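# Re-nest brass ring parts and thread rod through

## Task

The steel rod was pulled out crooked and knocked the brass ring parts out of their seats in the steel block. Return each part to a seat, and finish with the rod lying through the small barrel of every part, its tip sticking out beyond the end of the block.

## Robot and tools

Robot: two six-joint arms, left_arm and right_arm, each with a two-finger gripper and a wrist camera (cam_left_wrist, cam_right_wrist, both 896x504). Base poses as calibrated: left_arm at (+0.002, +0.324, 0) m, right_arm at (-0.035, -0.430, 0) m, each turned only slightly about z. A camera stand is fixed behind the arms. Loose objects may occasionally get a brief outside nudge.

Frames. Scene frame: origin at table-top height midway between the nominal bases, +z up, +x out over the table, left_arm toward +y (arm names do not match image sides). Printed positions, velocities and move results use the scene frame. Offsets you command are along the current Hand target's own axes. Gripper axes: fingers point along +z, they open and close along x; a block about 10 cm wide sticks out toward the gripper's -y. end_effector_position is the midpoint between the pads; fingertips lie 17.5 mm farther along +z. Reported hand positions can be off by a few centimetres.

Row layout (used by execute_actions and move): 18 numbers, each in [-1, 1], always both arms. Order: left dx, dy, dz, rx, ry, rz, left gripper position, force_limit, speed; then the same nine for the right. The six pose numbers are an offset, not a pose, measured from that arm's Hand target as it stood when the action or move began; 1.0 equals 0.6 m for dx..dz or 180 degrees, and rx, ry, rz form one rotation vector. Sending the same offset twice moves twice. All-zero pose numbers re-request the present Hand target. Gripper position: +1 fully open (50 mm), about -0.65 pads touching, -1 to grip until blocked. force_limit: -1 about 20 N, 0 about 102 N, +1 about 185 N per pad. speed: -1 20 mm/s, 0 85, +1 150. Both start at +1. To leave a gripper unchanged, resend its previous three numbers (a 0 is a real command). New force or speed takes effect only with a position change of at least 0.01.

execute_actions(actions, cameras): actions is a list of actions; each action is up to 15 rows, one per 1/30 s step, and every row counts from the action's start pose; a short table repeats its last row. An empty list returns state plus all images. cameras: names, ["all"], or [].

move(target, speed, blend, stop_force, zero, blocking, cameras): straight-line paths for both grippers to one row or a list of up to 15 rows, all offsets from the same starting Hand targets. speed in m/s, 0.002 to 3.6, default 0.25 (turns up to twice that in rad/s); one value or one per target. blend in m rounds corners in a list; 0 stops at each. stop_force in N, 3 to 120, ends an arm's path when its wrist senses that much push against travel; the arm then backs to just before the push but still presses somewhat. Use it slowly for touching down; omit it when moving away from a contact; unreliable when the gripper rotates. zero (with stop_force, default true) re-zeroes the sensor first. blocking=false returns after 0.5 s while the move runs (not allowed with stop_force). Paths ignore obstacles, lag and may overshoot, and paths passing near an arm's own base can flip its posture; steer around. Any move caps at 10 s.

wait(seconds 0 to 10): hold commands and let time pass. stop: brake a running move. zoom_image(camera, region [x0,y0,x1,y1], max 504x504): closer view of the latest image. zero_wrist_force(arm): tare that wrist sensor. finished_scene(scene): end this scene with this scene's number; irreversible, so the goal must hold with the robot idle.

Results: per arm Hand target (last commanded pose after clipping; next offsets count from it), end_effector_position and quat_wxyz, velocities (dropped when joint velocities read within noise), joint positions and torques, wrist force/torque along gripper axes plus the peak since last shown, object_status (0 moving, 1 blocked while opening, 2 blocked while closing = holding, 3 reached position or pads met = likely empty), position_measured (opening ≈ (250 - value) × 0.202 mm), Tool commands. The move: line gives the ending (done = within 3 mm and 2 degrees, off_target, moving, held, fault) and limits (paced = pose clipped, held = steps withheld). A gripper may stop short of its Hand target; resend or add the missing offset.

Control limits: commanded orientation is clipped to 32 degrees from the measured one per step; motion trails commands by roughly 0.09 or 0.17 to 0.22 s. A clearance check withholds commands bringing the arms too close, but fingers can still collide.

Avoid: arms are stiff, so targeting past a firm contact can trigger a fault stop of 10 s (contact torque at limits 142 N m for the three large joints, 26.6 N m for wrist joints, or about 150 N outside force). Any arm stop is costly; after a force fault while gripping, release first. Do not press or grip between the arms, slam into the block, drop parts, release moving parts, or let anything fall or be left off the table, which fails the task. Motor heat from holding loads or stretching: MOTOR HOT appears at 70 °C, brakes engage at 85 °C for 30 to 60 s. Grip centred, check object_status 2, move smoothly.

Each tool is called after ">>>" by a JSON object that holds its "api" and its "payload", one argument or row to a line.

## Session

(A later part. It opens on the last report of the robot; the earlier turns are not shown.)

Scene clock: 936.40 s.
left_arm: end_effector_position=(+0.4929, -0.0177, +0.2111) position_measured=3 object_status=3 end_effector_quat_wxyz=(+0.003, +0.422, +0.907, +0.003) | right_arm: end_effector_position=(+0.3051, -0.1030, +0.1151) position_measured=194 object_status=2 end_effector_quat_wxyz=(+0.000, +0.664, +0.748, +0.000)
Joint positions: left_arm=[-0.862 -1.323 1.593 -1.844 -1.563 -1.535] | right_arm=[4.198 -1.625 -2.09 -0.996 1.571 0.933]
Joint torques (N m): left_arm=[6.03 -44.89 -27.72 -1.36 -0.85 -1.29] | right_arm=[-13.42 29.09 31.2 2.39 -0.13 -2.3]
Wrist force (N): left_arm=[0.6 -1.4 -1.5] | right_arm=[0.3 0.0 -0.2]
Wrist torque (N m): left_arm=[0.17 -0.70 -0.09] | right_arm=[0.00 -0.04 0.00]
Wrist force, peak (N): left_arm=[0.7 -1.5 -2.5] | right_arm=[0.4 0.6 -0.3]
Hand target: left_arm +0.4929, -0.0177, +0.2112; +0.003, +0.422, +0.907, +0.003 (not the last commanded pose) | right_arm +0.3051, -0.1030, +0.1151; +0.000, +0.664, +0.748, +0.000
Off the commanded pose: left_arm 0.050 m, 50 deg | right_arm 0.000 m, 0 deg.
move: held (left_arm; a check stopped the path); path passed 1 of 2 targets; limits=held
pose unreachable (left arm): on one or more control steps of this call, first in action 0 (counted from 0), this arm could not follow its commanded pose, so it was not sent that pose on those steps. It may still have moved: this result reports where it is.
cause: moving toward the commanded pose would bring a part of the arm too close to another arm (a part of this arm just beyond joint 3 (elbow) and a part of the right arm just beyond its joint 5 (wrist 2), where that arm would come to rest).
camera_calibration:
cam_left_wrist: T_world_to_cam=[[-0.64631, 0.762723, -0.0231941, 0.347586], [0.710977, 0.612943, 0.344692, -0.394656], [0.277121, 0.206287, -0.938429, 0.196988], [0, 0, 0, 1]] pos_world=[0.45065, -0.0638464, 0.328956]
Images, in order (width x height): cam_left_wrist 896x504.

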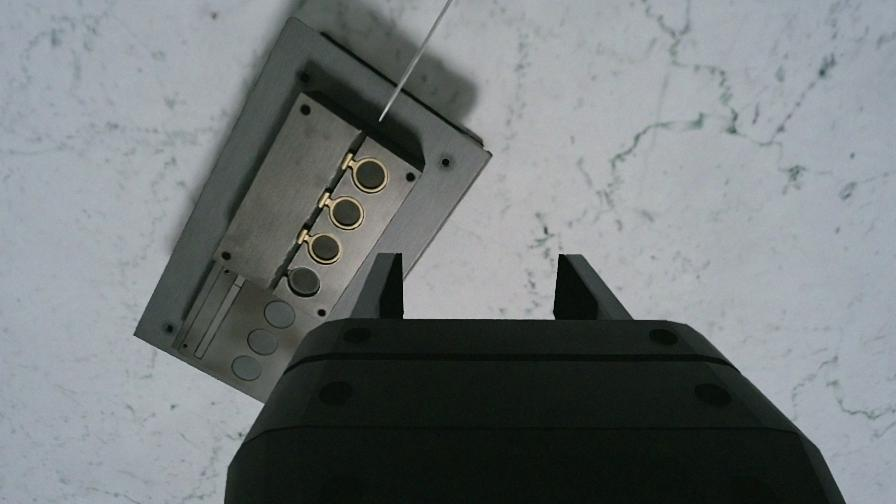

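>>> {"api": "zoom_image", "payload": {
  "camera": "cam_left_wrist",
  "region": [270, 0, 470, 150]
}}

>>> {"api": "zoom_image", "payload": {
  "camera": "cam_left_wrist",
  "region": [260, 90, 460, 300]
}}

Scaled by 2.520 from the camera's 896x504 image, which has a finer 1280x720 frame.

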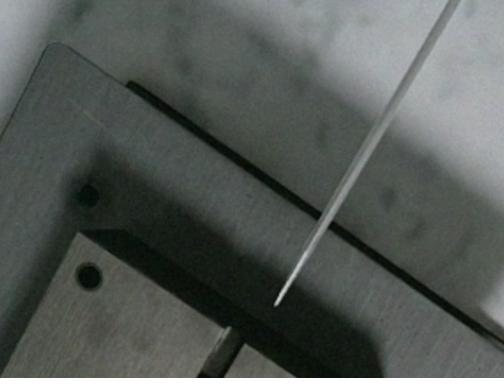

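Scaled by 2.400 from the camera's 896x504 image, which has a finer 1280x720 frame.

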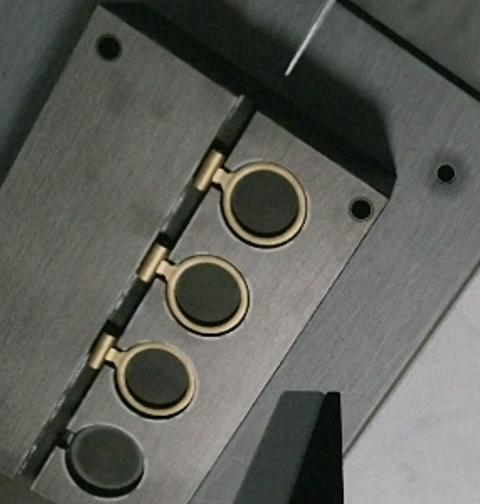

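>>> {"api": "move", "payload": {
  "target": [
    [0.1235,0.0603,-0.05,-0.1566,-0.3434,0.6542,1,1,1,0,0,0,0,0,0,-1,-0.7,-1],
    [0.0362,0.0088,0.0667,-0.1566,-0.3434,0.6542,1,1,1,0,0,0,0,0,0,-1,-0.7,-1],
    [-0.0152,-0.0345,0.1352,-0.1566,-0.3434,0.6542,1,1,1,0,0,0,0,0,0,-1,-0.7,-1]
  ],
  "speed": [0.3,0.15,0.08],
  "blend": [0.01,0.01,0],
  "cameras": ["cam_left_wrist"]
}}

Scene clock: 1032.00 s.
left_arm: end_effector_position=(+0.4836, -0.0378, +0.1300) position_measured=3 object_status=3 end_effector_quat_wxyz=(+0.462, +0.887, -0.001, +0.000) | right_arm: end_effector_position=(+0.3051, -0.1030, +0.1151) position_measured=194 object_status=2 end_effector_quat_wxyz=(+0.000, +0.664, +0.748, +0.000)
Joint positions: left_arm=[-0.594 -1.11 2.089 -3.205 -2.334 0.733] | right_arm=[4.198 -1.625 -2.09 -0.996 1.571 0.933]
Joint torques (N m): left_arm=[7.4 -41.38 -7.64 -2.35 -2.35 0.96] | right_arm=[-14.15 27.04 29.72 1.23 -0.17 -1.96]
Wrist force (N): left_arm=[0.7 -1.8 0.0] | right_arm=[0.2 0.1 -0.1]
Wrist torque (N m): left_arm=[0.14 -0.58 -0.45] | right_arm=[0.01 -0.02 0.00]
Wrist force, peak (N): left_arm=[0.9 -2.4 -2.4] | right_arm=[0.5 0.3 -0.1]
Hand target: left_arm +0.4835, -0.0377, +0.1299; +0.462, +0.887, -0.001, +0.000 | right_arm +0.3051, -0.1030, +0.1151; +0.000, +0.664, +0.748, +0.000
Off the commanded pose: left_arm 0.000 m, 0 deg | right_arm 0.000 m, 0 deg.
move: done
camera_calibration:
cam_left_wrist: T_world_to_cam=[[0.999773, -0.0159502, -0.0141013, -0.471569], [0.00940659, -0.263247, 0.964683, -0.122179], [-0.019099, -0.964597, -0.263038, 0.138728], [0, 0, 0, 1]] pos_world=[0.475261, 0.0941315, 0.147705]
Images, in order (width x height): cam_left_wrist 896x504.

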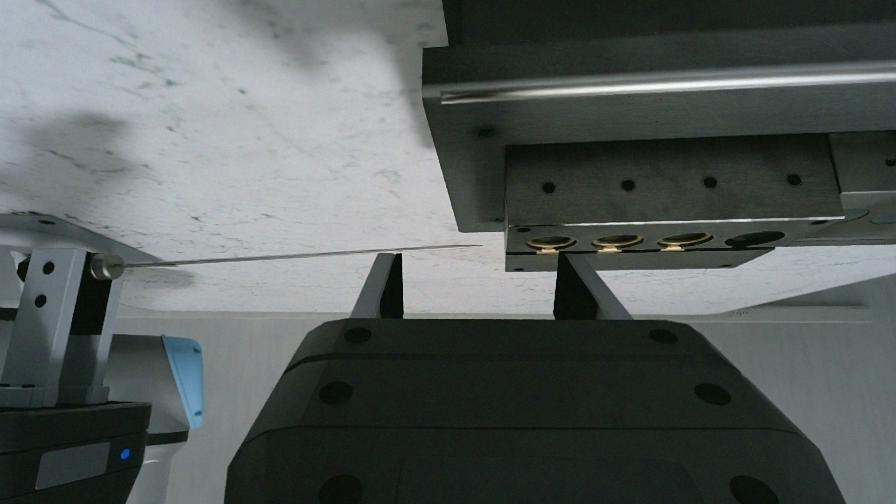

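>>> {"api": "zoom_image", "payload": {
  "camera": "cam_left_wrist",
  "region": [400, 200, 560, 290]
}}

>>> {"api": "zoom_image", "payload": {
  "camera": "cam_left_wrist",
  "region": [500, 200, 700, 290]
}}

>>> {"api": "zoom_image", "payload": {
  "camera": "cam_left_wrist",
  "region": [60, 200, 300, 320]
}}

Scaled by 3.150 from the camera's 896x504 image, which has a finer 1280x720 frame.

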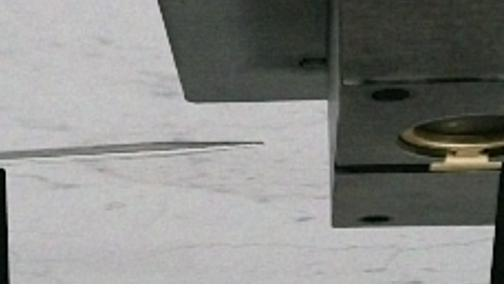

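Scaled by 2.520 from the camera's 896x504 image, which has a finer 1280x720 frame.

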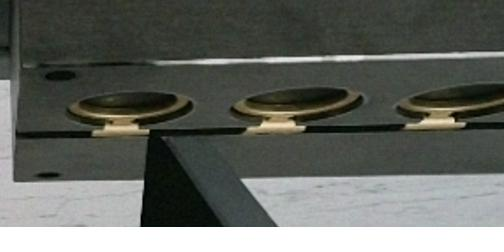

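Scaled by 2.100 from the camera's 896x504 image, which has a finer 1280x720 frame.

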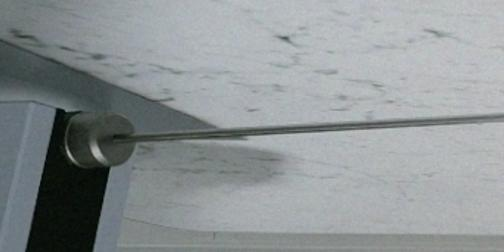

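>>> {"api": "move", "payload": {
  "target": [0,0,0,0,0,0,1,1,1,0,0,0.0110,-0.0122,0,0,-1,-0.7,-1],
  "speed": 0.05,
  "cameras": ["cam_left_wrist"]
}}

>>> {"api": "zoom_image", "payload": {
  "camera": "cam_left_wrist",
  "region": [400, 200, 560, 290]
}}

>>> {"api": "zoom_image", "payload": {
  "camera": "cam_left_wrist",
  "region": [60, 200, 300, 320]
}}

Scene clock: 1069.80 s.
left_arm: end_effector_position=(+0.4835, -0.0377, +0.1299) position_measured=3 object_status=3 end_effector_quat_wxyz=(+0.462, +0.887, -0.001, +0.000) | right_arm: end_effector_position=(+0.3050, -0.1029, +0.1085) position_measured=194 object_status=2 end_effector_quat_wxyz=(+0.013, +0.664, +0.748, +0.015)
Joint positions: left_arm=[-0.594 -1.11 2.089 -3.205 -2.334 0.733] | right_arm=[4.216 -1.62 -2.123 -0.946 1.539 0.951]
Joint torques (N m): left_arm=[7.71 -32.64 -6.2 -3.41 -2.41 -0.11] | right_arm=[-14.18 23.53 31.29 0.79 1.88 -1.96]
Wrist force (N): left_arm=[0.8 -1.8 -0.2] | right_arm=[0.4 0.0 0.0]
Wrist torque (N m): left_arm=[0.13 -0.60 -0.44] | right_arm=[-0.01 -0.03 -0.05]
Wrist force, peak (N): left_arm=[0.7 -2.1 -0.2] | right_arm=[0.4 0.3 -0.4]
Hand target: left_arm +0.4835, -0.0377, +0.1299; +0.462, +0.887, -0.001, +0.000 | right_arm +0.3051, -0.1030, +0.1085; +0.013, +0.664, +0.748, +0.015
Off the commanded pose: left_arm 0.000 m, 0 deg | right_arm 0.000 m, 0 deg.
move: done
camera_calibration:
cam_left_wrist: T_world_to_cam=[[0.999774, -0.0158276, -0.014172, -0.471468], [0.00950707, -0.263246, 0.964682, -0.1222], [-0.0189993, -0.964599, -0.263037, 0.138775], [0, 0, 0, 1]] pos_world=[0.47516, 0.0942317, 0.147705]
Images, in order (width x height): cam_left_wrist 896x504.

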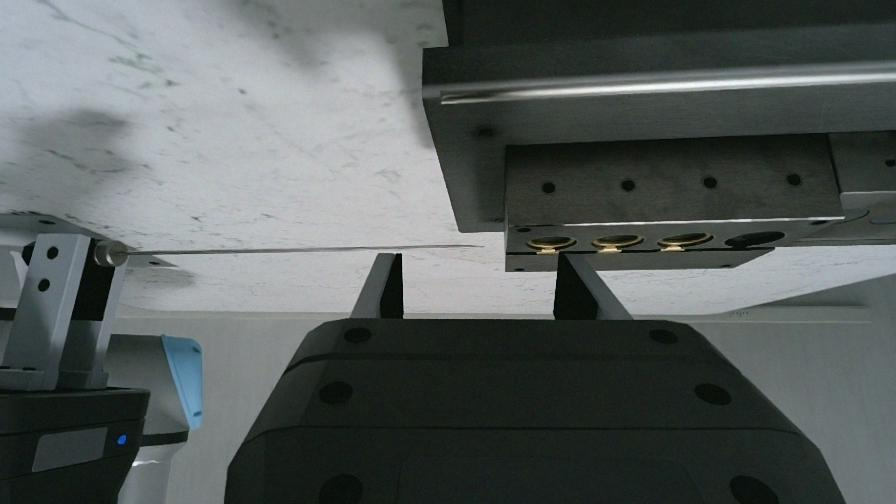

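Scaled by 3.150 from the camera's 896x504 image, which has a finer 1280x720 frame.

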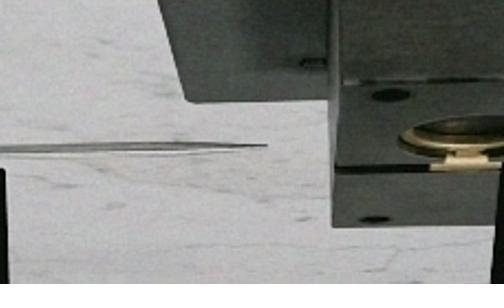

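Scaled by 2.100 from the camera's 896x504 image, which has a finer 1280x720 frame.

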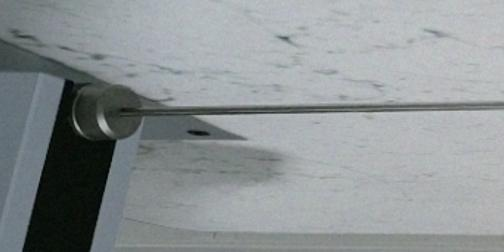

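>>> {"api": "move", "payload": {
  "target": [
    [0,0.0163,-0.0929,0,0,0,1,1,1,0,0,0,0,0,0,-1,-0.7,-1],
    [-0.0167,0.0777,-0.2377,0.1566,0.3434,-0.6542,1,1,1,0,0,0,0,0,0,-1,-0.7,-1],
    [0.0157,0.0917,-0.1052,0.1566,0.3434,-0.6542,1,1,1,0,0,0,0,0,0,-1,-0.7,-1]
  ],
  "speed": [0.15,0.3,0.15],
  "blend": [0.01,0.01,0],
  "cameras": ["cam_left_wrist"]
}}

>>> {"api": "zoom_image", "payload": {
  "camera": "cam_left_wrist",
  "region": [340, 0, 480, 130]
}}

>>> {"api": "zoom_image", "payload": {
  "camera": "cam_left_wrist",
  "region": [270, 100, 400, 260]
}}

Scene clock: 1089.23 s.
left_arm: end_effector_position=(+0.4929, -0.0176, +0.2113) position_measured=3 object_status=3 end_effector_quat_wxyz=(+0.003, +0.422, +0.907, +0.003) | right_arm: end_effector_position=(+0.3051, -0.1030, +0.1085) position_measured=194 object_status=2 end_effector_quat_wxyz=(+0.013, +0.664, +0.748, +0.015)
Joint positions: left_arm=[-0.862 -1.323 1.593 -1.844 -1.563 -1.535] | right_arm=[4.216 -1.62 -2.123 -0.946 1.539 0.951]
Joint torques (N m): left_arm=[5.94 -34.37 -14.33 -1.63 1.2 0.94] | right_arm=[-13.59 15.92 31.17 0.65 1.47 -2.1]
Wrist force (N): left_arm=[0.4 -1.7 -1.4] | right_arm=[0.4 0.2 0.1]
Wrist torque (N m): left_arm=[0.13 -0.68 -0.04] | right_arm=[0.03 -0.04 -0.01]
Wrist force, peak (N): left_arm=[0.5 -2.1 2.4] | right_arm=[0.4 0.4 0.3]
Hand target: left_arm +0.4929, -0.0176, +0.2112; +0.003, +0.422, +0.907, +0.003 | right_arm +0.3051, -0.1030, +0.1085; +0.013, +0.664, +0.748, +0.015
Off the commanded pose: left_arm 0.000 m, 0 deg | right_arm 0.000 m, 0 deg.
move: done
camera_calibration:
cam_left_wrist: T_world_to_cam=[[-0.646249, 0.762768, -0.0233975, 0.347622], [0.710991, 0.612954, 0.344643, -0.394847], [0.277224, 0.20609, -0.938442, 0.197072], [0, 0, 0, 1]] pos_world=[0.45075, -0.063746, 0.329155]
Images, in order (width x height): cam_left_wrist 896x504.

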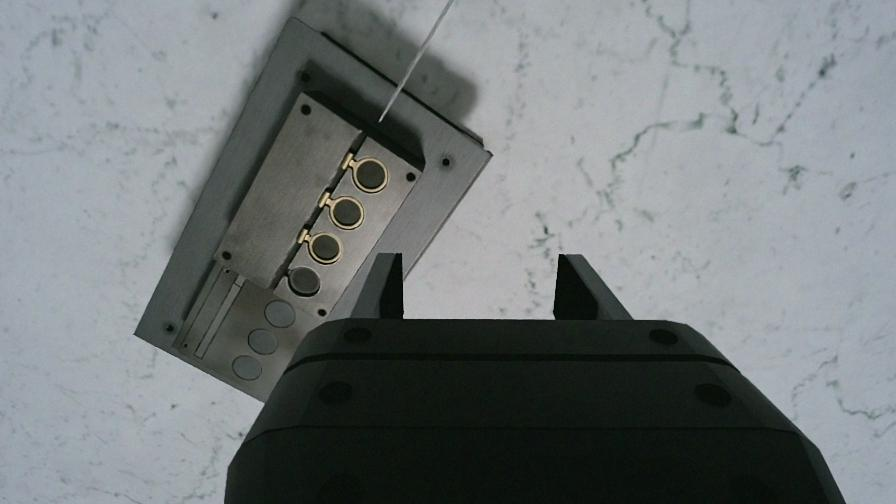

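Scaled by 3.600 from the camera's 896x504 image, which has a finer 1280x720 frame.

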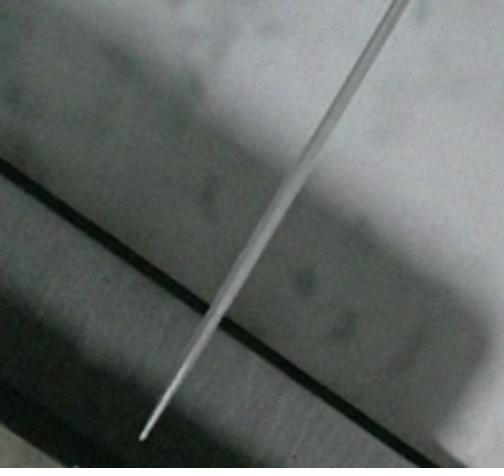

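Scaled by 3.150 from the camera's 896x504 image, which has a finer 1280x720 frame.

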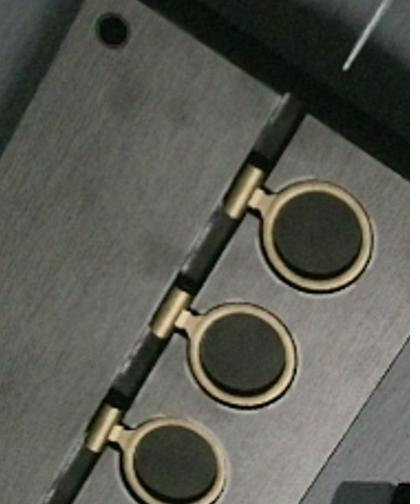

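>>> {"api": "move", "payload": {
  "target": [
    [0,0,0,0,0,0,1,1,1,-0.00642,0,0,0,0,0,-1,-0.7,-1],
    [0,0,0,0,0,0,1,1,1,-0.00642,0.0083,0.00032,0,0,0,-1,-0.7,-1]
  ],
  "speed": 0.03,
  "cameras": ["cam_left_wrist"]
}}

>>> {"api": "zoom_image", "payload": {
  "camera": "cam_left_wrist",
  "region": [340, 80, 420, 170]
}}

>>> {"api": "zoom_image", "payload": {
  "camera": "cam_left_wrist",
  "region": [280, 0, 480, 260]
}}

Scene clock: 1114.63 s.
left_arm: end_effector_position=(+0.4929, -0.0176, +0.2112) position_measured=3 object_status=3 end_effector_quat_wxyz=(+0.003, +0.422, +0.907, +0.003) | right_arm: end_effector_position=(+0.3107, -0.1062, +0.1086) position_measured=194 object_status=2 end_effector_quat_wxyz=(+0.013, +0.664, +0.748, +0.015)
Joint positions: left_arm=[-0.862 -1.323 1.593 -1.844 -1.563 -1.535] | right_arm=[4.201 -1.624 -2.118 -0.946 1.54 0.936]
Joint torques (N m): left_arm=[7.34 -30.08 -13.36 -3.73 -0.75 -0.46] | right_arm=[12.81 28.42 8.97 0.95 1.34 1.97]
Wrist force (N): left_arm=[0.3 -1.6 -1.8] | right_arm=[0.4 0.3 -0.1]
Wrist torque (N m): left_arm=[0.14 -0.66 -0.04] | right_arm=[0.05 -0.04 0.11]
Wrist force, peak (N): left_arm=[0.5 -1.9 -1.7] | right_arm=[0.3 0.8 0.1]
Hand target: left_arm +0.4929, -0.0176, +0.2112; +0.003, +0.422, +0.907, +0.003 | right_arm +0.3105, -0.1062, +0.1085; +0.013, +0.664, +0.748, +0.015
Off the commanded pose: left_arm 0.000 m, 0 deg | right_arm 0.000 m, 0 deg.
move: done
camera_calibration:
cam_left_wrist: T_world_to_cam=[[-0.646389, 0.762652, -0.0233143, 0.347648], [0.710902, 0.613063, 0.344633, -0.394762], [0.277128, 0.206193, -0.938448, 0.19703], [0, 0, 0, 1]] pos_world=[0.45075, -0.0637464, 0.329056]
Images, in order (width x height): cam_left_wrist 896x504.

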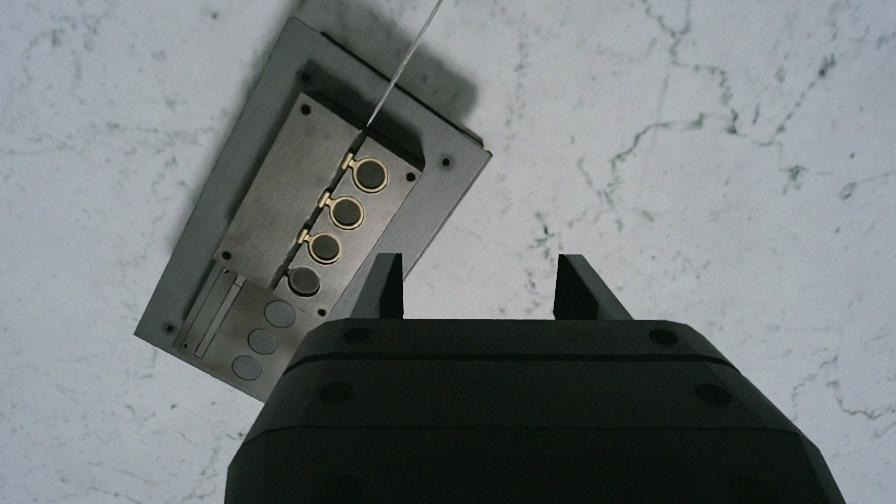

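Scaled by 5.600 from the camera's 896x504 image, which has a finer 1280x720 frame.

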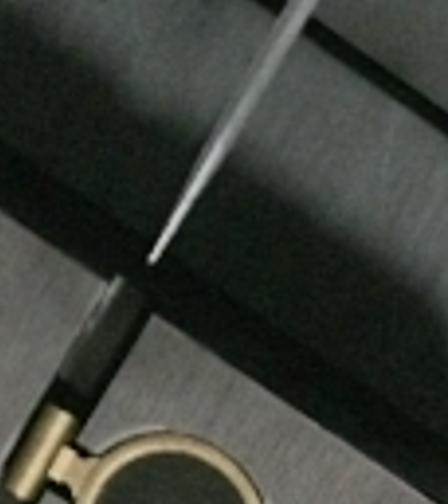

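Scaled by 1.938 from the camera's 896x504 image, which has a finer 1280x720 frame.

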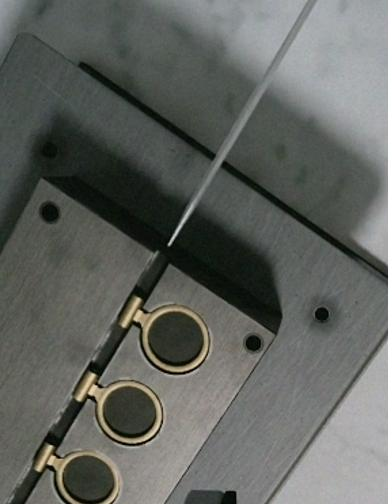

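>>> {"api": "move", "payload": {
  "target": [
    [0.1235,0.0603,-0.05,-0.1841,-0.4022,0.6269,1,1,1,0,0,0,0,0,0,-1,-0.7,-1],
    [0.0077,-0.0152,0.0767,-0.1841,-0.4022,0.6269,1,1,1,0,0,0,0,0,0,-1,-0.7,-1],
    [-0.0562,-0.0688,0.1403,-0.1841,-0.4022,0.6269,1,1,1,0,0,0,0,0,0,-1,-0.7,-1]
  ],
  "speed": [0.3,0.15,0.06],
  "blend": [0.01,0.01,0],
  "cameras": ["cam_left_wrist"]
}}

>>> {"api": "zoom_image", "payload": {
  "camera": "cam_left_wrist",
  "region": [440, 180, 640, 280]
}}

>>> {"api": "zoom_image", "payload": {
  "camera": "cam_left_wrist",
  "region": [0, 180, 240, 300]
}}

Scene clock: 1137.70 s.
left_arm: end_effector_position=(+0.4838, -0.0698, +0.1268) position_measured=3 object_status=3 end_effector_quat_wxyz=(+0.537, +0.843, +0.000, +0.000) | right_arm: end_effector_position=(+0.3105, -0.1062, +0.1085) position_measured=194 object_status=2 end_effector_quat_wxyz=(+0.013, +0.664, +0.748, +0.015)
Joint positions: left_arm=[-0.61 -0.953 2.049 -3.535 -2.428 0.569] | right_arm=[4.202 -1.624 -2.119 -0.946 1.54 0.937]
Joint torques (N m): left_arm=[7.32 -50.57 -3.35 -1.35 -2.15 1.17] | right_arm=[12.09 29.85 11.06 1.16 -0.64 2.05]
Wrist force (N): left_arm=[0.9 -1.4 -0.1] | right_arm=[0.2 0.2 0.0]
Wrist torque (N m): left_arm=[0.19 -0.53 -0.42] | right_arm=[0.03 -0.01 0.01]
Wrist force, peak (N): left_arm=[1.0 -1.9 -1.9] | right_arm=[0.6 0.3 0.2]
Hand target: left_arm +0.4837, -0.0697, +0.1268; +0.537, +0.843, +0.000, +0.000 | right_arm +0.3105, -0.1062, +0.1085; +0.013, +0.664, +0.748, +0.015
Off the commanded pose: left_arm 0.000 m, 0 deg | right_arm 0.000 m, 0 deg.
move: done
camera_calibration:
cam_left_wrist: T_world_to_cam=[[0.999785, -0.0169727, -0.0119275, -0.472633], [0.0103091, -0.0924387, 0.995665, -0.120052], [-0.0180016, -0.995574, -0.0922438, 0.0827432], [0, 0, 0, 1]] pos_world=[0.475258, 0.0632577, 0.121526]
Images, in order (width x height): cam_left_wrist 896x504.

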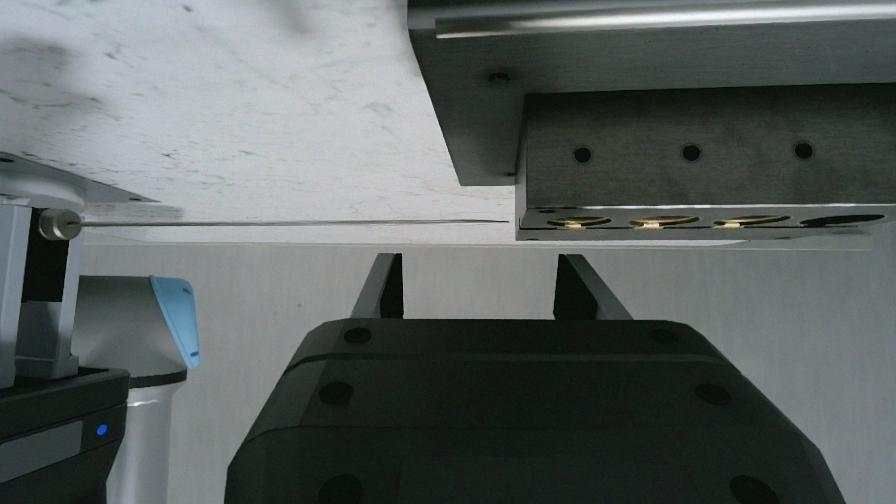

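Scaled by 2.520 from the camera's 896x504 image, which has a finer 1280x720 frame.

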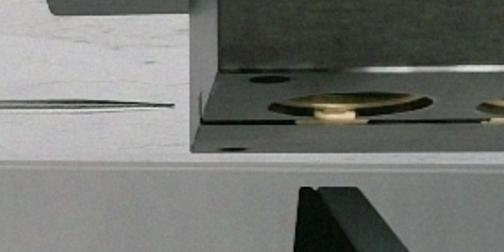

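Scaled by 2.100 from the camera's 896x504 image, which has a finer 1280x720 frame.

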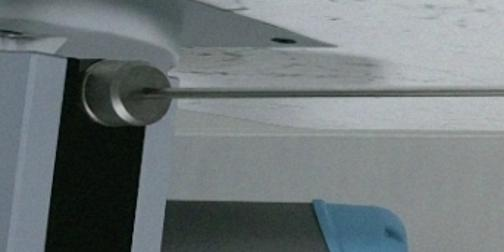

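>>> {"api": "zoom_image", "payload": {
  "camera": "cam_left_wrist",
  "region": [490, 200, 610, 250]
}}

>>> {"api": "zoom_image", "payload": {
  "camera": "cam_left_wrist",
  "region": [610, 190, 780, 250]
}}

Scaled by 4.200 from the camera's 896x504 image, which has a finer 1280x720 frame.

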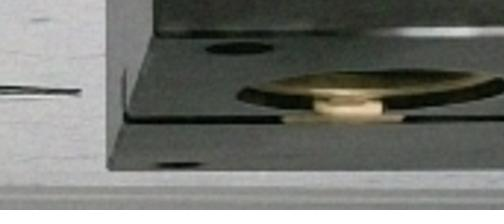

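Scaled by 2.965 from the camera's 896x504 image, which has a finer 1280x720 frame.

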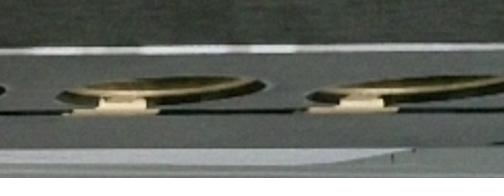

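>>> {"api": "move", "payload": {
  "target": [0,0,0,0,0,0,1,1,1,0,0.00005,-0.00133,0,0,0,-1,-0.7,-1],
  "speed": 0.02,
  "cameras": ["cam_left_wrist"]
}}

>>> {"api": "zoom_image", "payload": {
  "camera": "cam_left_wrist",
  "region": [480, 200, 600, 250]
}}

Scene clock: 1173.27 s.
left_arm: end_effector_position=(+0.4837, -0.0697, +0.1268) position_measured=3 object_status=3 end_effector_quat_wxyz=(+0.537, +0.843, +0.000, +0.000) | right_arm: end_effector_position=(+0.3105, -0.1062, +0.1093) position_measured=194 object_status=2 end_effector_quat_wxyz=(+0.013, +0.664, +0.748, +0.015)
Joint positions: left_arm=[-0.61 -0.953 2.049 -3.535 -2.428 0.569] | right_arm=[4.202 -1.623 -2.117 -0.948 1.54 0.937]
Joint torques (N m): left_arm=[7.19 -50.13 -3.18 -2.88 -2.31 1.27] | right_arm=[12.62 28.04 30.86 1.32 -0.47 2.08]
Wrist force (N): left_arm=[0.8 -1.6 0.5] | right_arm=[0.2 0.3 -0.1]
Wrist torque (N m): left_arm=[0.16 -0.51 -0.44] | right_arm=[0.04 -0.01 0.01]
Wrist force, peak (N): left_arm=[1.1 -1.9 0.3] | right_arm=[0.5 0.2 0.0]
Hand target: left_arm +0.4837, -0.0697, +0.1268; +0.537, +0.843, +0.000, +0.000 | right_arm +0.3105, -0.1062, +0.1093; +0.013, +0.664, +0.748, +0.015
Off the commanded pose: left_arm 0.000 m, 0 deg | right_arm 0.000 m, 0 deg.
move: done
camera_calibration:
cam_left_wrist: T_world_to_cam=[[0.999784, -0.0169637, -0.0120272, -0.472619], [0.0104092, -0.0924388, 0.995664, -0.12009], [-0.0180019, -0.995574, -0.0922422, 0.0828427], [0, 0, 0, 1]] pos_world=[0.475258, 0.0633577, 0.121526]
Images, in order (width x height): cam_left_wrist 896x504.

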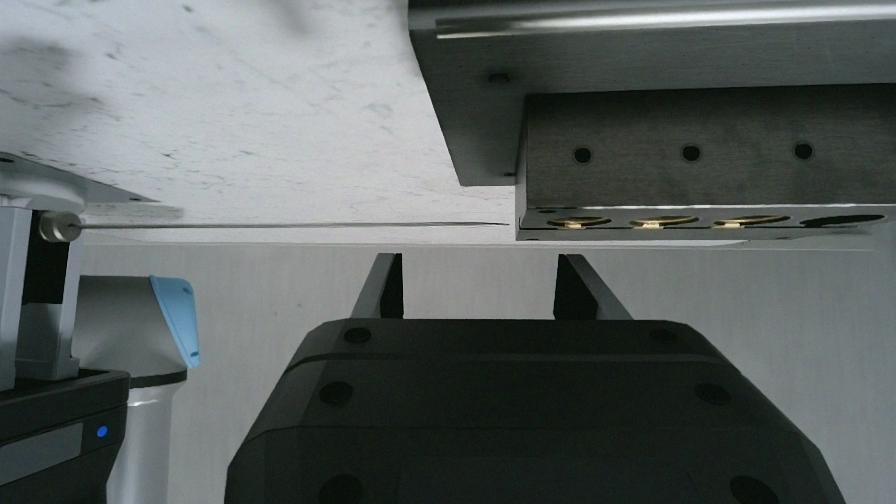

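Scaled by 4.200 from the camera's 896x504 image, which has a finer 1280x720 frame.

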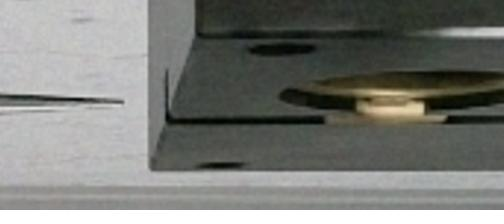

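>>> {"api": "move", "payload": {
  "target": [0,0,0,0,0,0,1,1,1,0,0.04,0.00154,0,0,0,-1,-0.7,-1],
  "speed": 0.006,
  "stop_force": 3,
  "cameras": ["cam_left_wrist"]
}}

>>> {"api": "zoom_image", "payload": {
  "camera": "cam_left_wrist",
  "region": [480, 200, 600, 250]
}}

Scene clock: 1186.53 s.
left_arm: end_effector_position=(+0.4837, -0.0697, +0.1268) position_measured=3 object_status=3 end_effector_quat_wxyz=(+0.537, +0.843, +0.000, +0.000) | right_arm: end_effector_position=(+0.3344, -0.1034, +0.1093) position_measured=194 object_status=2 end_effector_quat_wxyz=(+0.013, +0.664, +0.748, +0.015)
Joint positions: left_arm=[-0.61 -0.953 2.049 -3.535 -2.428 0.569] | right_arm=[4.16 -1.669 -2.068 -0.951 1.541 0.895]
Joint torques (N m): left_arm=[7.75 -49.78 -5.12 -1.3 -2.28 1.05] | right_arm=[1.93 31.82 12.72 0.94 1.32 1.73]
Wrist force (N): left_arm=[0.8 -1.6 0.2] | right_arm=[0.0 0.0 0.1]
Wrist torque (N m): left_arm=[0.15 -0.52 -0.45] | right_arm=[-0.01 0.00 0.11]
Wrist force, peak (N): left_arm=[0.8 -2.1 0.3] | right_arm=[0.4 0.4 0.0]
Hand target: left_arm +0.4837, -0.0697, +0.1268; +0.537, +0.843, +0.000, +0.000 | right_arm +0.3343, -0.1034, +0.1093; +0.013, +0.664, +0.748, +0.015
Off the commanded pose: left_arm 0.000 m, 0 deg | right_arm 0.000 m, 0 deg.
move: done
camera_calibration:
cam_left_wrist: T_world_to_cam=[[0.999784, -0.0169625, -0.0120287, -0.47262], [0.010409, -0.092538, 0.995655, -0.119983], [-0.0180019, -0.995565, -0.0923414, 0.082845], [0, 0, 0, 1]] pos_world=[0.475258, 0.0633578, 0.121426]
Images, in order (width x height): cam_left_wrist 896x504.

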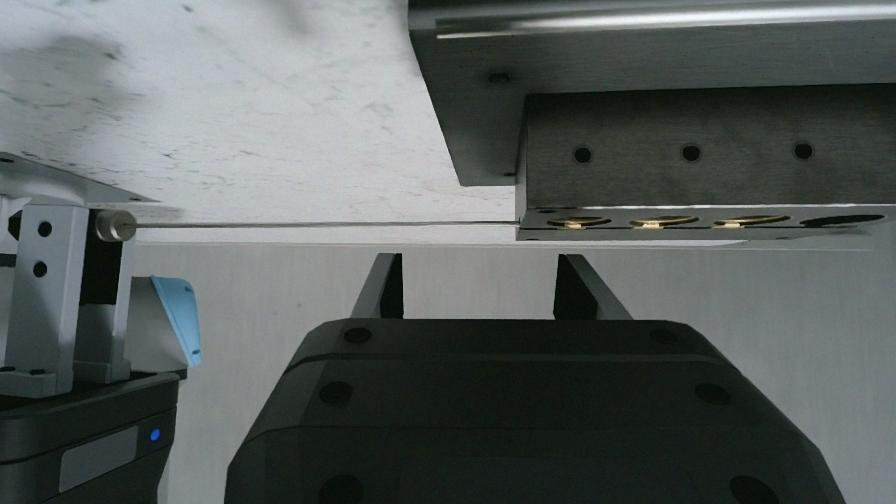

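Scaled by 4.200 from the camera's 896x504 image, which has a finer 1280x720 frame.

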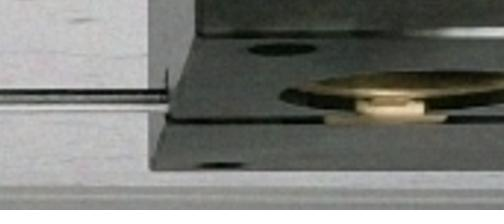

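>>> {"api": "move", "payload": {
  "target": [
    [0.0,0.02,-0.08,0,0,0,1,1,1,0,0,0,0,0,0,-1,-0.7,-1],
    [-0.0167,0.0877,-0.2577,0.1841,0.4022,-0.6269,1,1,1,0,0,0,0,0,0,-1,-0.7,-1],
    [0.0157,0.0905,-0.1639,0.1841,0.4022,-0.6269,1,1,1,0,0,0,0,0,0,-1,-0.7,-1]
  ],
  "speed": [0.15,0.3,0.15],
  "blend": [0.01,0.01,0],
  "cameras": ["cam_left_wrist"]
}}

>>> {"api": "zoom_image", "payload": {
  "camera": "cam_left_wrist",
  "region": [270, 100, 400, 260]
}}

Scene clock: 1198.93 s.
left_arm: end_effector_position=(+0.4932, -0.0036, +0.2177) position_measured=3 object_status=3 end_effector_quat_wxyz=(+0.003, +0.422, +0.907, +0.003) | right_arm: end_effector_position=(+0.3343, -0.1034, +0.1093) position_measured=194 object_status=2 end_effector_quat_wxyz=(+0.013, +0.664, +0.748, +0.015)
Joint positions: left_arm=[-0.845 -1.345 1.604 -1.833 -1.563 -1.519] | right_arm=[4.16 -1.669 -2.068 -0.951 1.541 0.895]
Joint torques (N m): left_arm=[5.93 -31.88 -16.82 -1.37 1.33 1.17] | right_arm=[12.26 31.98 10.07 4.24 -0.17 1.88]
Wrist force (N): left_arm=[0.2 -1.8 -1.7] | right_arm=[0.3 0.2 0.0]
Wrist torque (N m): left_arm=[0.12 -0.64 -0.02] | right_arm=[0.02 -0.05 0.10]
Wrist force, peak (N): left_arm=[0.7 -2.4 2.3] | right_arm=[0.6 0.2 0.1]
Hand target: left_arm +0.4932, -0.0035, +0.2176; +0.003, +0.422, +0.907, +0.003 | right_arm +0.3343, -0.1034, +0.1093; +0.013, +0.664, +0.748, +0.015
Off the commanded pose: left_arm 0.000 m, 0 deg | right_arm 0.000 m, 0 deg.
move: done
camera_calibration:
cam_left_wrist: T_world_to_cam=[[-0.646249, 0.762768, -0.0233975, 0.33722], [0.710991, 0.612954, 0.344643, -0.405742], [0.277224, 0.20609, -0.938442, 0.200043], [0, 0, 0, 1]] pos_world=[0.45095, -0.049746, 0.335455]
Images, in order (width x height): cam_left_wrist 896x504.

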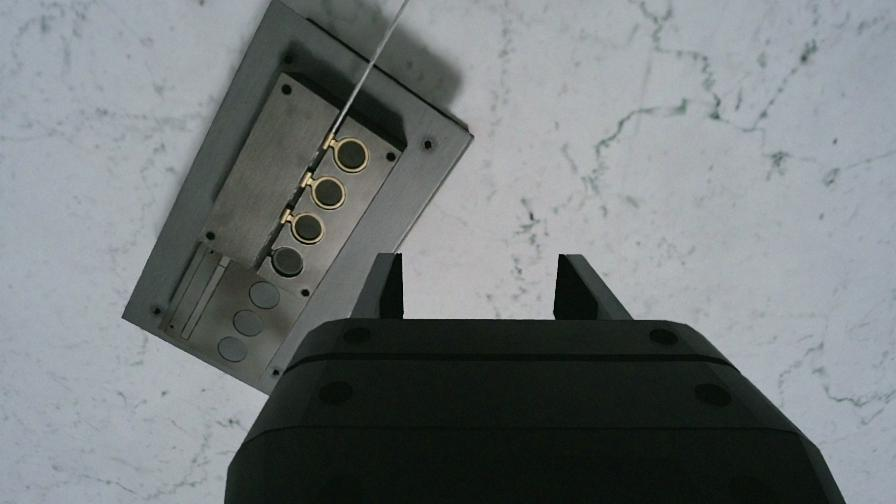

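Scaled by 3.150 from the camera's 896x504 image, which has a finer 1280x720 frame.

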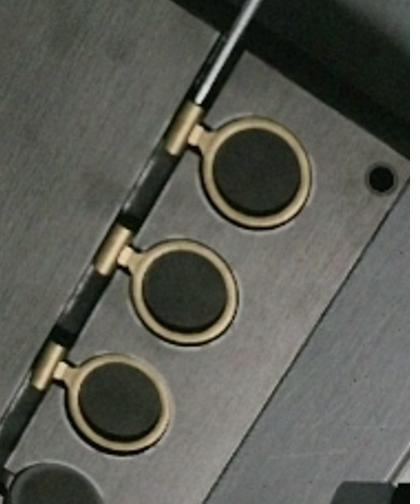

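>>> {"api": "zoom_image", "payload": {
  "camera": "cam_left_wrist",
  "region": [280, 90, 370, 210]
}}

Scaled by 4.200 from the camera's 896x504 image, which has a finer 1280x720 frame.

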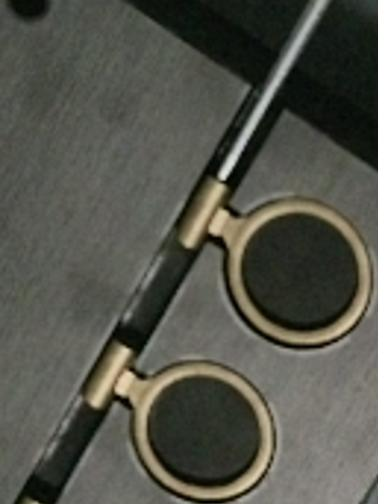

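>>> {"api": "move", "payload": {
  "target": [0,0,0,0,0,0,1,1,1,0,0.0167,0.00064,0,0,0,-1,-0.7,-1],
  "speed": 0.006,
  "stop_force": 3,
  "cameras": ["cam_left_wrist"]
}}

>>> {"api": "zoom_image", "payload": {
  "camera": "cam_left_wrist",
  "region": [280, 90, 370, 210]
}}

Scene clock: 1209.83 s.
left_arm: end_effector_position=(+0.4932, -0.0035, +0.2176) position_measured=3 object_status=3 end_effector_quat_wxyz=(+0.003, +0.422, +0.907, +0.003) | right_arm: end_effector_position=(+0.3443, -0.1022, +0.1093) position_measured=194 object_status=2 end_effector_quat_wxyz=(+0.013, +0.664, +0.748, +0.015)
Joint positions: left_arm=[-0.845 -1.345 1.604 -1.833 -1.563 -1.519] | right_arm=[4.143 -1.688 -2.046 -0.953 1.541 0.878]
Joint torques (N m): left_arm=[8.09 -29.56 -13.12 -3.54 -0.89 -0.61] | right_arm=[1.71 32.71 13.13 1.03 1.39 1.65]
Wrist force (N): left_arm=[0.5 -1.9 -1.4] | right_arm=[0.2 0.2 0.0]
Wrist torque (N m): left_arm=[0.10 -0.69 -0.01] | right_arm=[0.02 -0.03 0.10]
Wrist force, peak (N): left_arm=[0.3 -1.9 -2.0] | right_arm=[0.4 -0.4 0.2]
Hand target: left_arm +0.4932, -0.0035, +0.2176; +0.003, +0.422, +0.907, +0.003 | right_arm +0.3443, -0.1022, +0.1093; +0.013, +0.664, +0.748, +0.015
Off the commanded pose: left_arm 0.000 m, 0 deg | right_arm 0.000 m, 0 deg.
move: done
camera_calibration:
cam_left_wrist: T_world_to_cam=[[-0.646389, 0.762652, -0.0233143, 0.337247], [0.710902, 0.613063, 0.344633, -0.405658], [0.277128, 0.206193, -0.938448, 0.2], [0, 0, 0, 1]] pos_world=[0.45095, -0.0497464, 0.335356]
Images, in order (width x height): cam_left_wrist 896x504.

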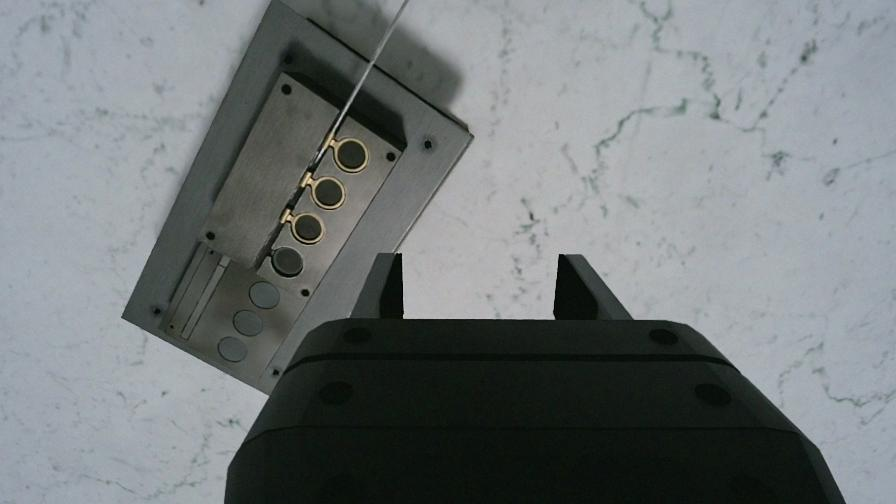

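Scaled by 4.200 from the camera's 896x504 image, which has a finer 1280x720 frame.

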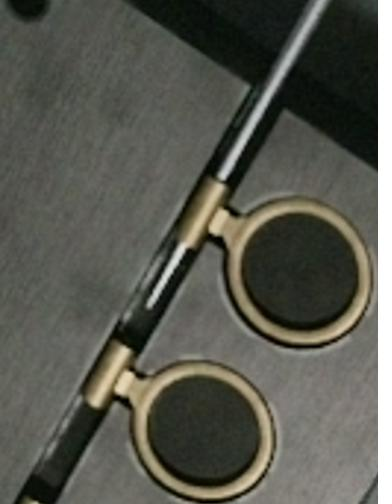

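>>> {"api": "move", "payload": {
  "target": [0,0,0,0,0,0,1,1,1,0,0.0233,0.0009,0,0,0,-1,-0.7,-1],
  "speed": 0.006,
  "stop_force": 3,
  "cameras": ["cam_left_wrist"]
}}

>>> {"api": "zoom_image", "payload": {
  "camera": "cam_left_wrist",
  "region": [260, 110, 360, 260]
}}

Scene clock: 1218.53 s.
left_arm: end_effector_position=(+0.4932, -0.0035, +0.2176) position_measured=3 object_status=3 end_effector_quat_wxyz=(+0.003, +0.422, +0.907, +0.003) | right_arm: end_effector_position=(+0.3582, -0.1005, +0.1093) position_measured=194 object_status=2 end_effector_quat_wxyz=(+0.013, +0.664, +0.748, +0.015)
Joint positions: left_arm=[-0.845 -1.345 1.604 -1.833 -1.563 -1.519] | right_arm=[4.121 -1.714 -2.016 -0.957 1.542 0.856]
Joint torques (N m): left_arm=[7.89 -30.33 -13.8 -3.48 -0.52 -0.54] | right_arm=[1.92 34.98 12.94 1.16 1.37 1.5]
Wrist force (N): left_arm=[0.5 -1.7 -1.6] | right_arm=[0.4 0.2 0.4]
Wrist torque (N m): left_arm=[0.13 -0.69 -0.02] | right_arm=[0.02 -0.06 0.10]
Wrist force, peak (N): left_arm=[0.4 -1.9 -1.9] | right_arm=[0.6 -0.2 0.3]
Hand target: left_arm +0.4932, -0.0035, +0.2176; +0.003, +0.422, +0.907, +0.003 | right_arm +0.3582, -0.1005, +0.1093; +0.013, +0.664, +0.748, +0.015
Off the commanded pose: left_arm 0.000 m, 0 deg | right_arm 0.000 m, 0 deg.
move: done
camera_calibration:
cam_left_wrist: T_world_to_cam=[[-0.646389, 0.762652, -0.0233143, 0.337247], [0.710902, 0.613063, 0.344633, -0.405658], [0.277128, 0.206193, -0.938448, 0.2], [0, 0, 0, 1]] pos_world=[0.45095, -0.0497464, 0.335356]
Images, in order (width x height): cam_left_wrist 896x504.

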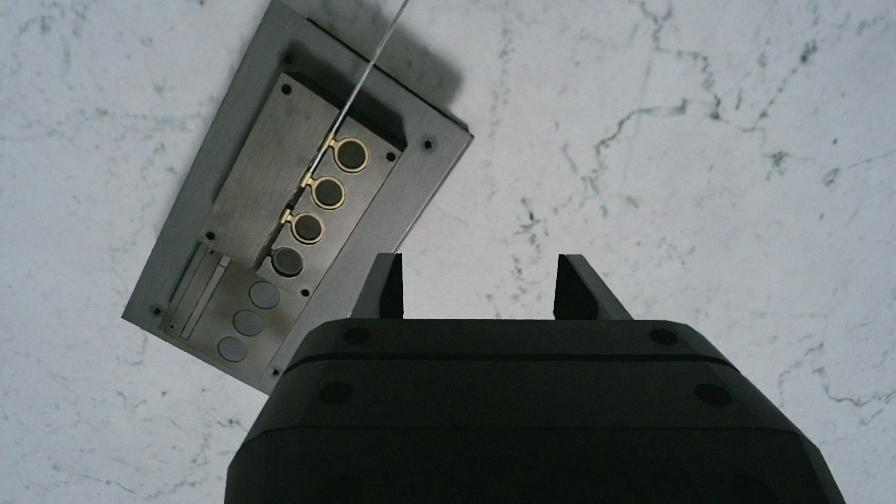

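Scaled by 3.360 from the camera's 896x504 image, which has a finer 1280x720 frame.

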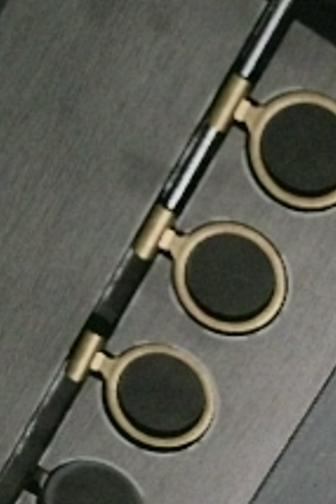

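>>> {"api": "move", "payload": {
  "target": [0,0,0,0,0,0,1,1,1,0,0.0400,0.00154,0,0,0,-1,-0.7,-1],
  "speed": 0.006,
  "stop_force": 3,
  "cameras": ["cam_left_wrist"]
}}

>>> {"api": "zoom_image", "payload": {
  "camera": "cam_left_wrist",
  "region": [240, 140, 340, 290]
}}

Scene clock: 1226.93 s.
left_arm: end_effector_position=(+0.4932, -0.0035, +0.2176) position_measured=3 object_status=3 end_effector_quat_wxyz=(+0.003, +0.422, +0.907, +0.003) | right_arm: end_effector_position=(+0.3821, -0.0977, +0.1094) position_measured=194 object_status=2 end_effector_quat_wxyz=(+0.013, +0.664, +0.748, +0.015)
Joint positions: left_arm=[-0.845 -1.345 1.604 -1.833 -1.563 -1.519] | right_arm=[4.085 -1.759 -1.961 -0.965 1.543 0.82]
Joint torques (N m): left_arm=[7.19 -31.79 -14.1 -3.34 -0.73 -0.23] | right_arm=[-0.06 36.57 12.61 1.44 1.35 1.23]
Wrist force (N): left_arm=[0.0 -1.9 -1.6] | right_arm=[0.1 0.1 0.1]
Wrist torque (N m): left_arm=[0.08 -0.62 -0.02] | right_arm=[0.00 0.01 0.08]
Wrist force, peak (N): left_arm=[0.1 -2.1 -1.7] | right_arm=[0.4 -0.3 0.6]
Hand target: left_arm +0.4932, -0.0035, +0.2176; +0.003, +0.422, +0.907, +0.003 | right_arm +0.3820, -0.0977, +0.1093; +0.013, +0.664, +0.748, +0.015
Off the commanded pose: left_arm 0.000 m, 0 deg | right_arm 0.000 m, 0 deg.
move: done
camera_calibration:
cam_left_wrist: T_world_to_cam=[[-0.646389, 0.762652, -0.0233143, 0.337247], [0.710902, 0.613063, 0.344633, -0.405658], [0.277128, 0.206193, -0.938448, 0.2], [0, 0, 0, 1]] pos_world=[0.45095, -0.0497464, 0.335356]
Images, in order (width x height): cam_left_wrist 896x504.

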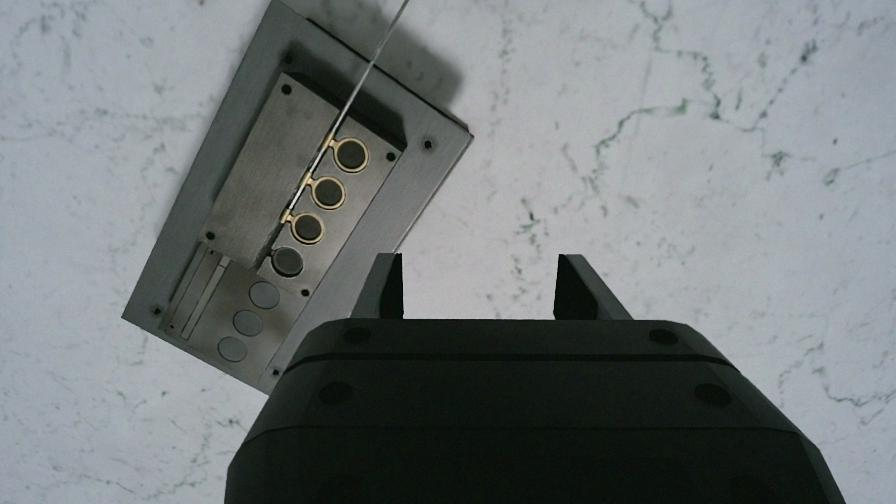

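Scaled by 3.360 from the camera's 896x504 image, which has a finer 1280x720 frame.

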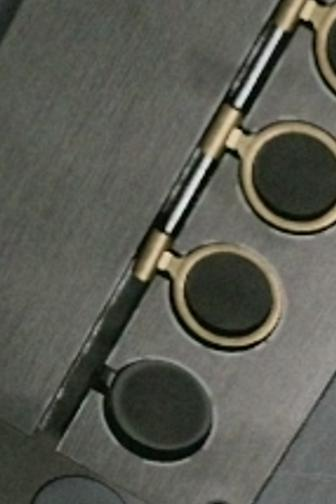

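>>> {"api": "move", "payload": {
  "target": [
    [0.1438,0.071,-0.0533,-0.1566,-0.3434,0.6542,1,1,1,0,0,0,0,0,0,-1,-0.7,-1],
    [0.0265,0.0812,0.096,-0.1566,-0.3434,0.6542,1,1,1,0,0,0,0,0,0,-1,-0.7,-1]
  ],
  "speed": [0.3,0.15],
  "blend": [0.01,0],
  "cameras": ["cam_left_wrist"]
}}

Scene clock: 1250.67 s.
left_arm: end_effector_position=(+0.5207, +0.0401, +0.1604) position_measured=3 object_status=3 end_effector_quat_wxyz=(+0.462, +0.887, -0.001, +0.000) | right_arm: end_effector_position=(+0.3820, -0.0977, +0.1093) position_measured=194 object_status=2 end_effector_quat_wxyz=(+0.013, +0.664, +0.748, +0.015)
Joint positions: left_arm=[-0.42 -1.183 2.034 -2.923 -2.429 0.945] | right_arm=[4.085 -1.759 -1.962 -0.965 1.543 0.82]
Joint torques (N m): left_arm=[8.41 -30.58 -7.98 -3.43 -2.68 1.13] | right_arm=[11.9 36.07 10.7 4.18 0.11 1.94]
Wrist force (N): left_arm=[0.8 -1.7 0.3] | right_arm=[0.1 0.1 0.2]
Wrist torque (N m): left_arm=[0.18 -0.58 -0.40] | right_arm=[0.00 0.01 0.08]
Wrist force, peak (N): left_arm=[1.4 -2.9 2.3] | right_arm=[0.5 0.3 0.3]
Hand target: left_arm +0.5207, +0.0402, +0.1603; +0.462, +0.887, -0.001, +0.000 | right_arm +0.3820, -0.0977, +0.1093; +0.013, +0.664, +0.748, +0.015
Off the commanded pose: left_arm 0.000 m, 0 deg | right_arm 0.000 m, 0 deg.
move: done
camera_calibration:
cam_left_wrist: T_world_to_cam=[[0.999773, -0.0159501, -0.0141015, -0.506988], [0.0094068, -0.263247, 0.964683, -0.131444], [-0.019099, -0.964597, -0.263038, 0.222601], [0, 0, 0, 1]] pos_world=[0.512361, 0.172032, 0.178205]
Images, in order (width x height): cam_left_wrist 896x504.

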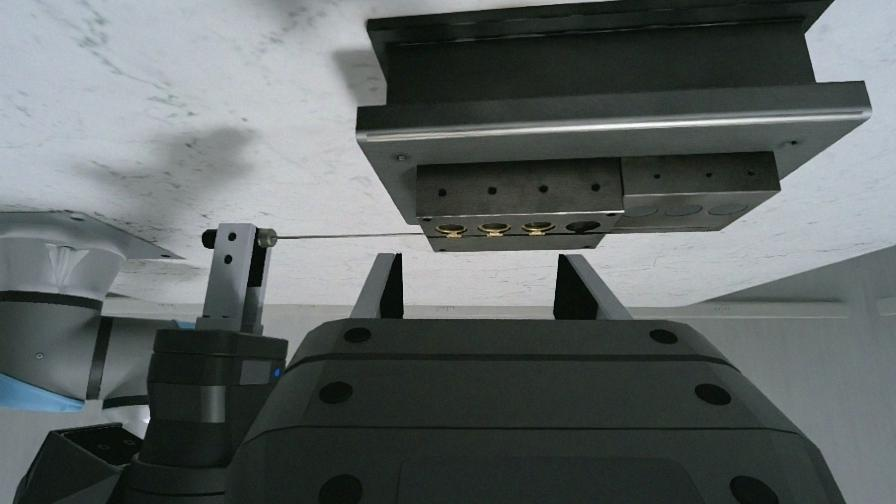

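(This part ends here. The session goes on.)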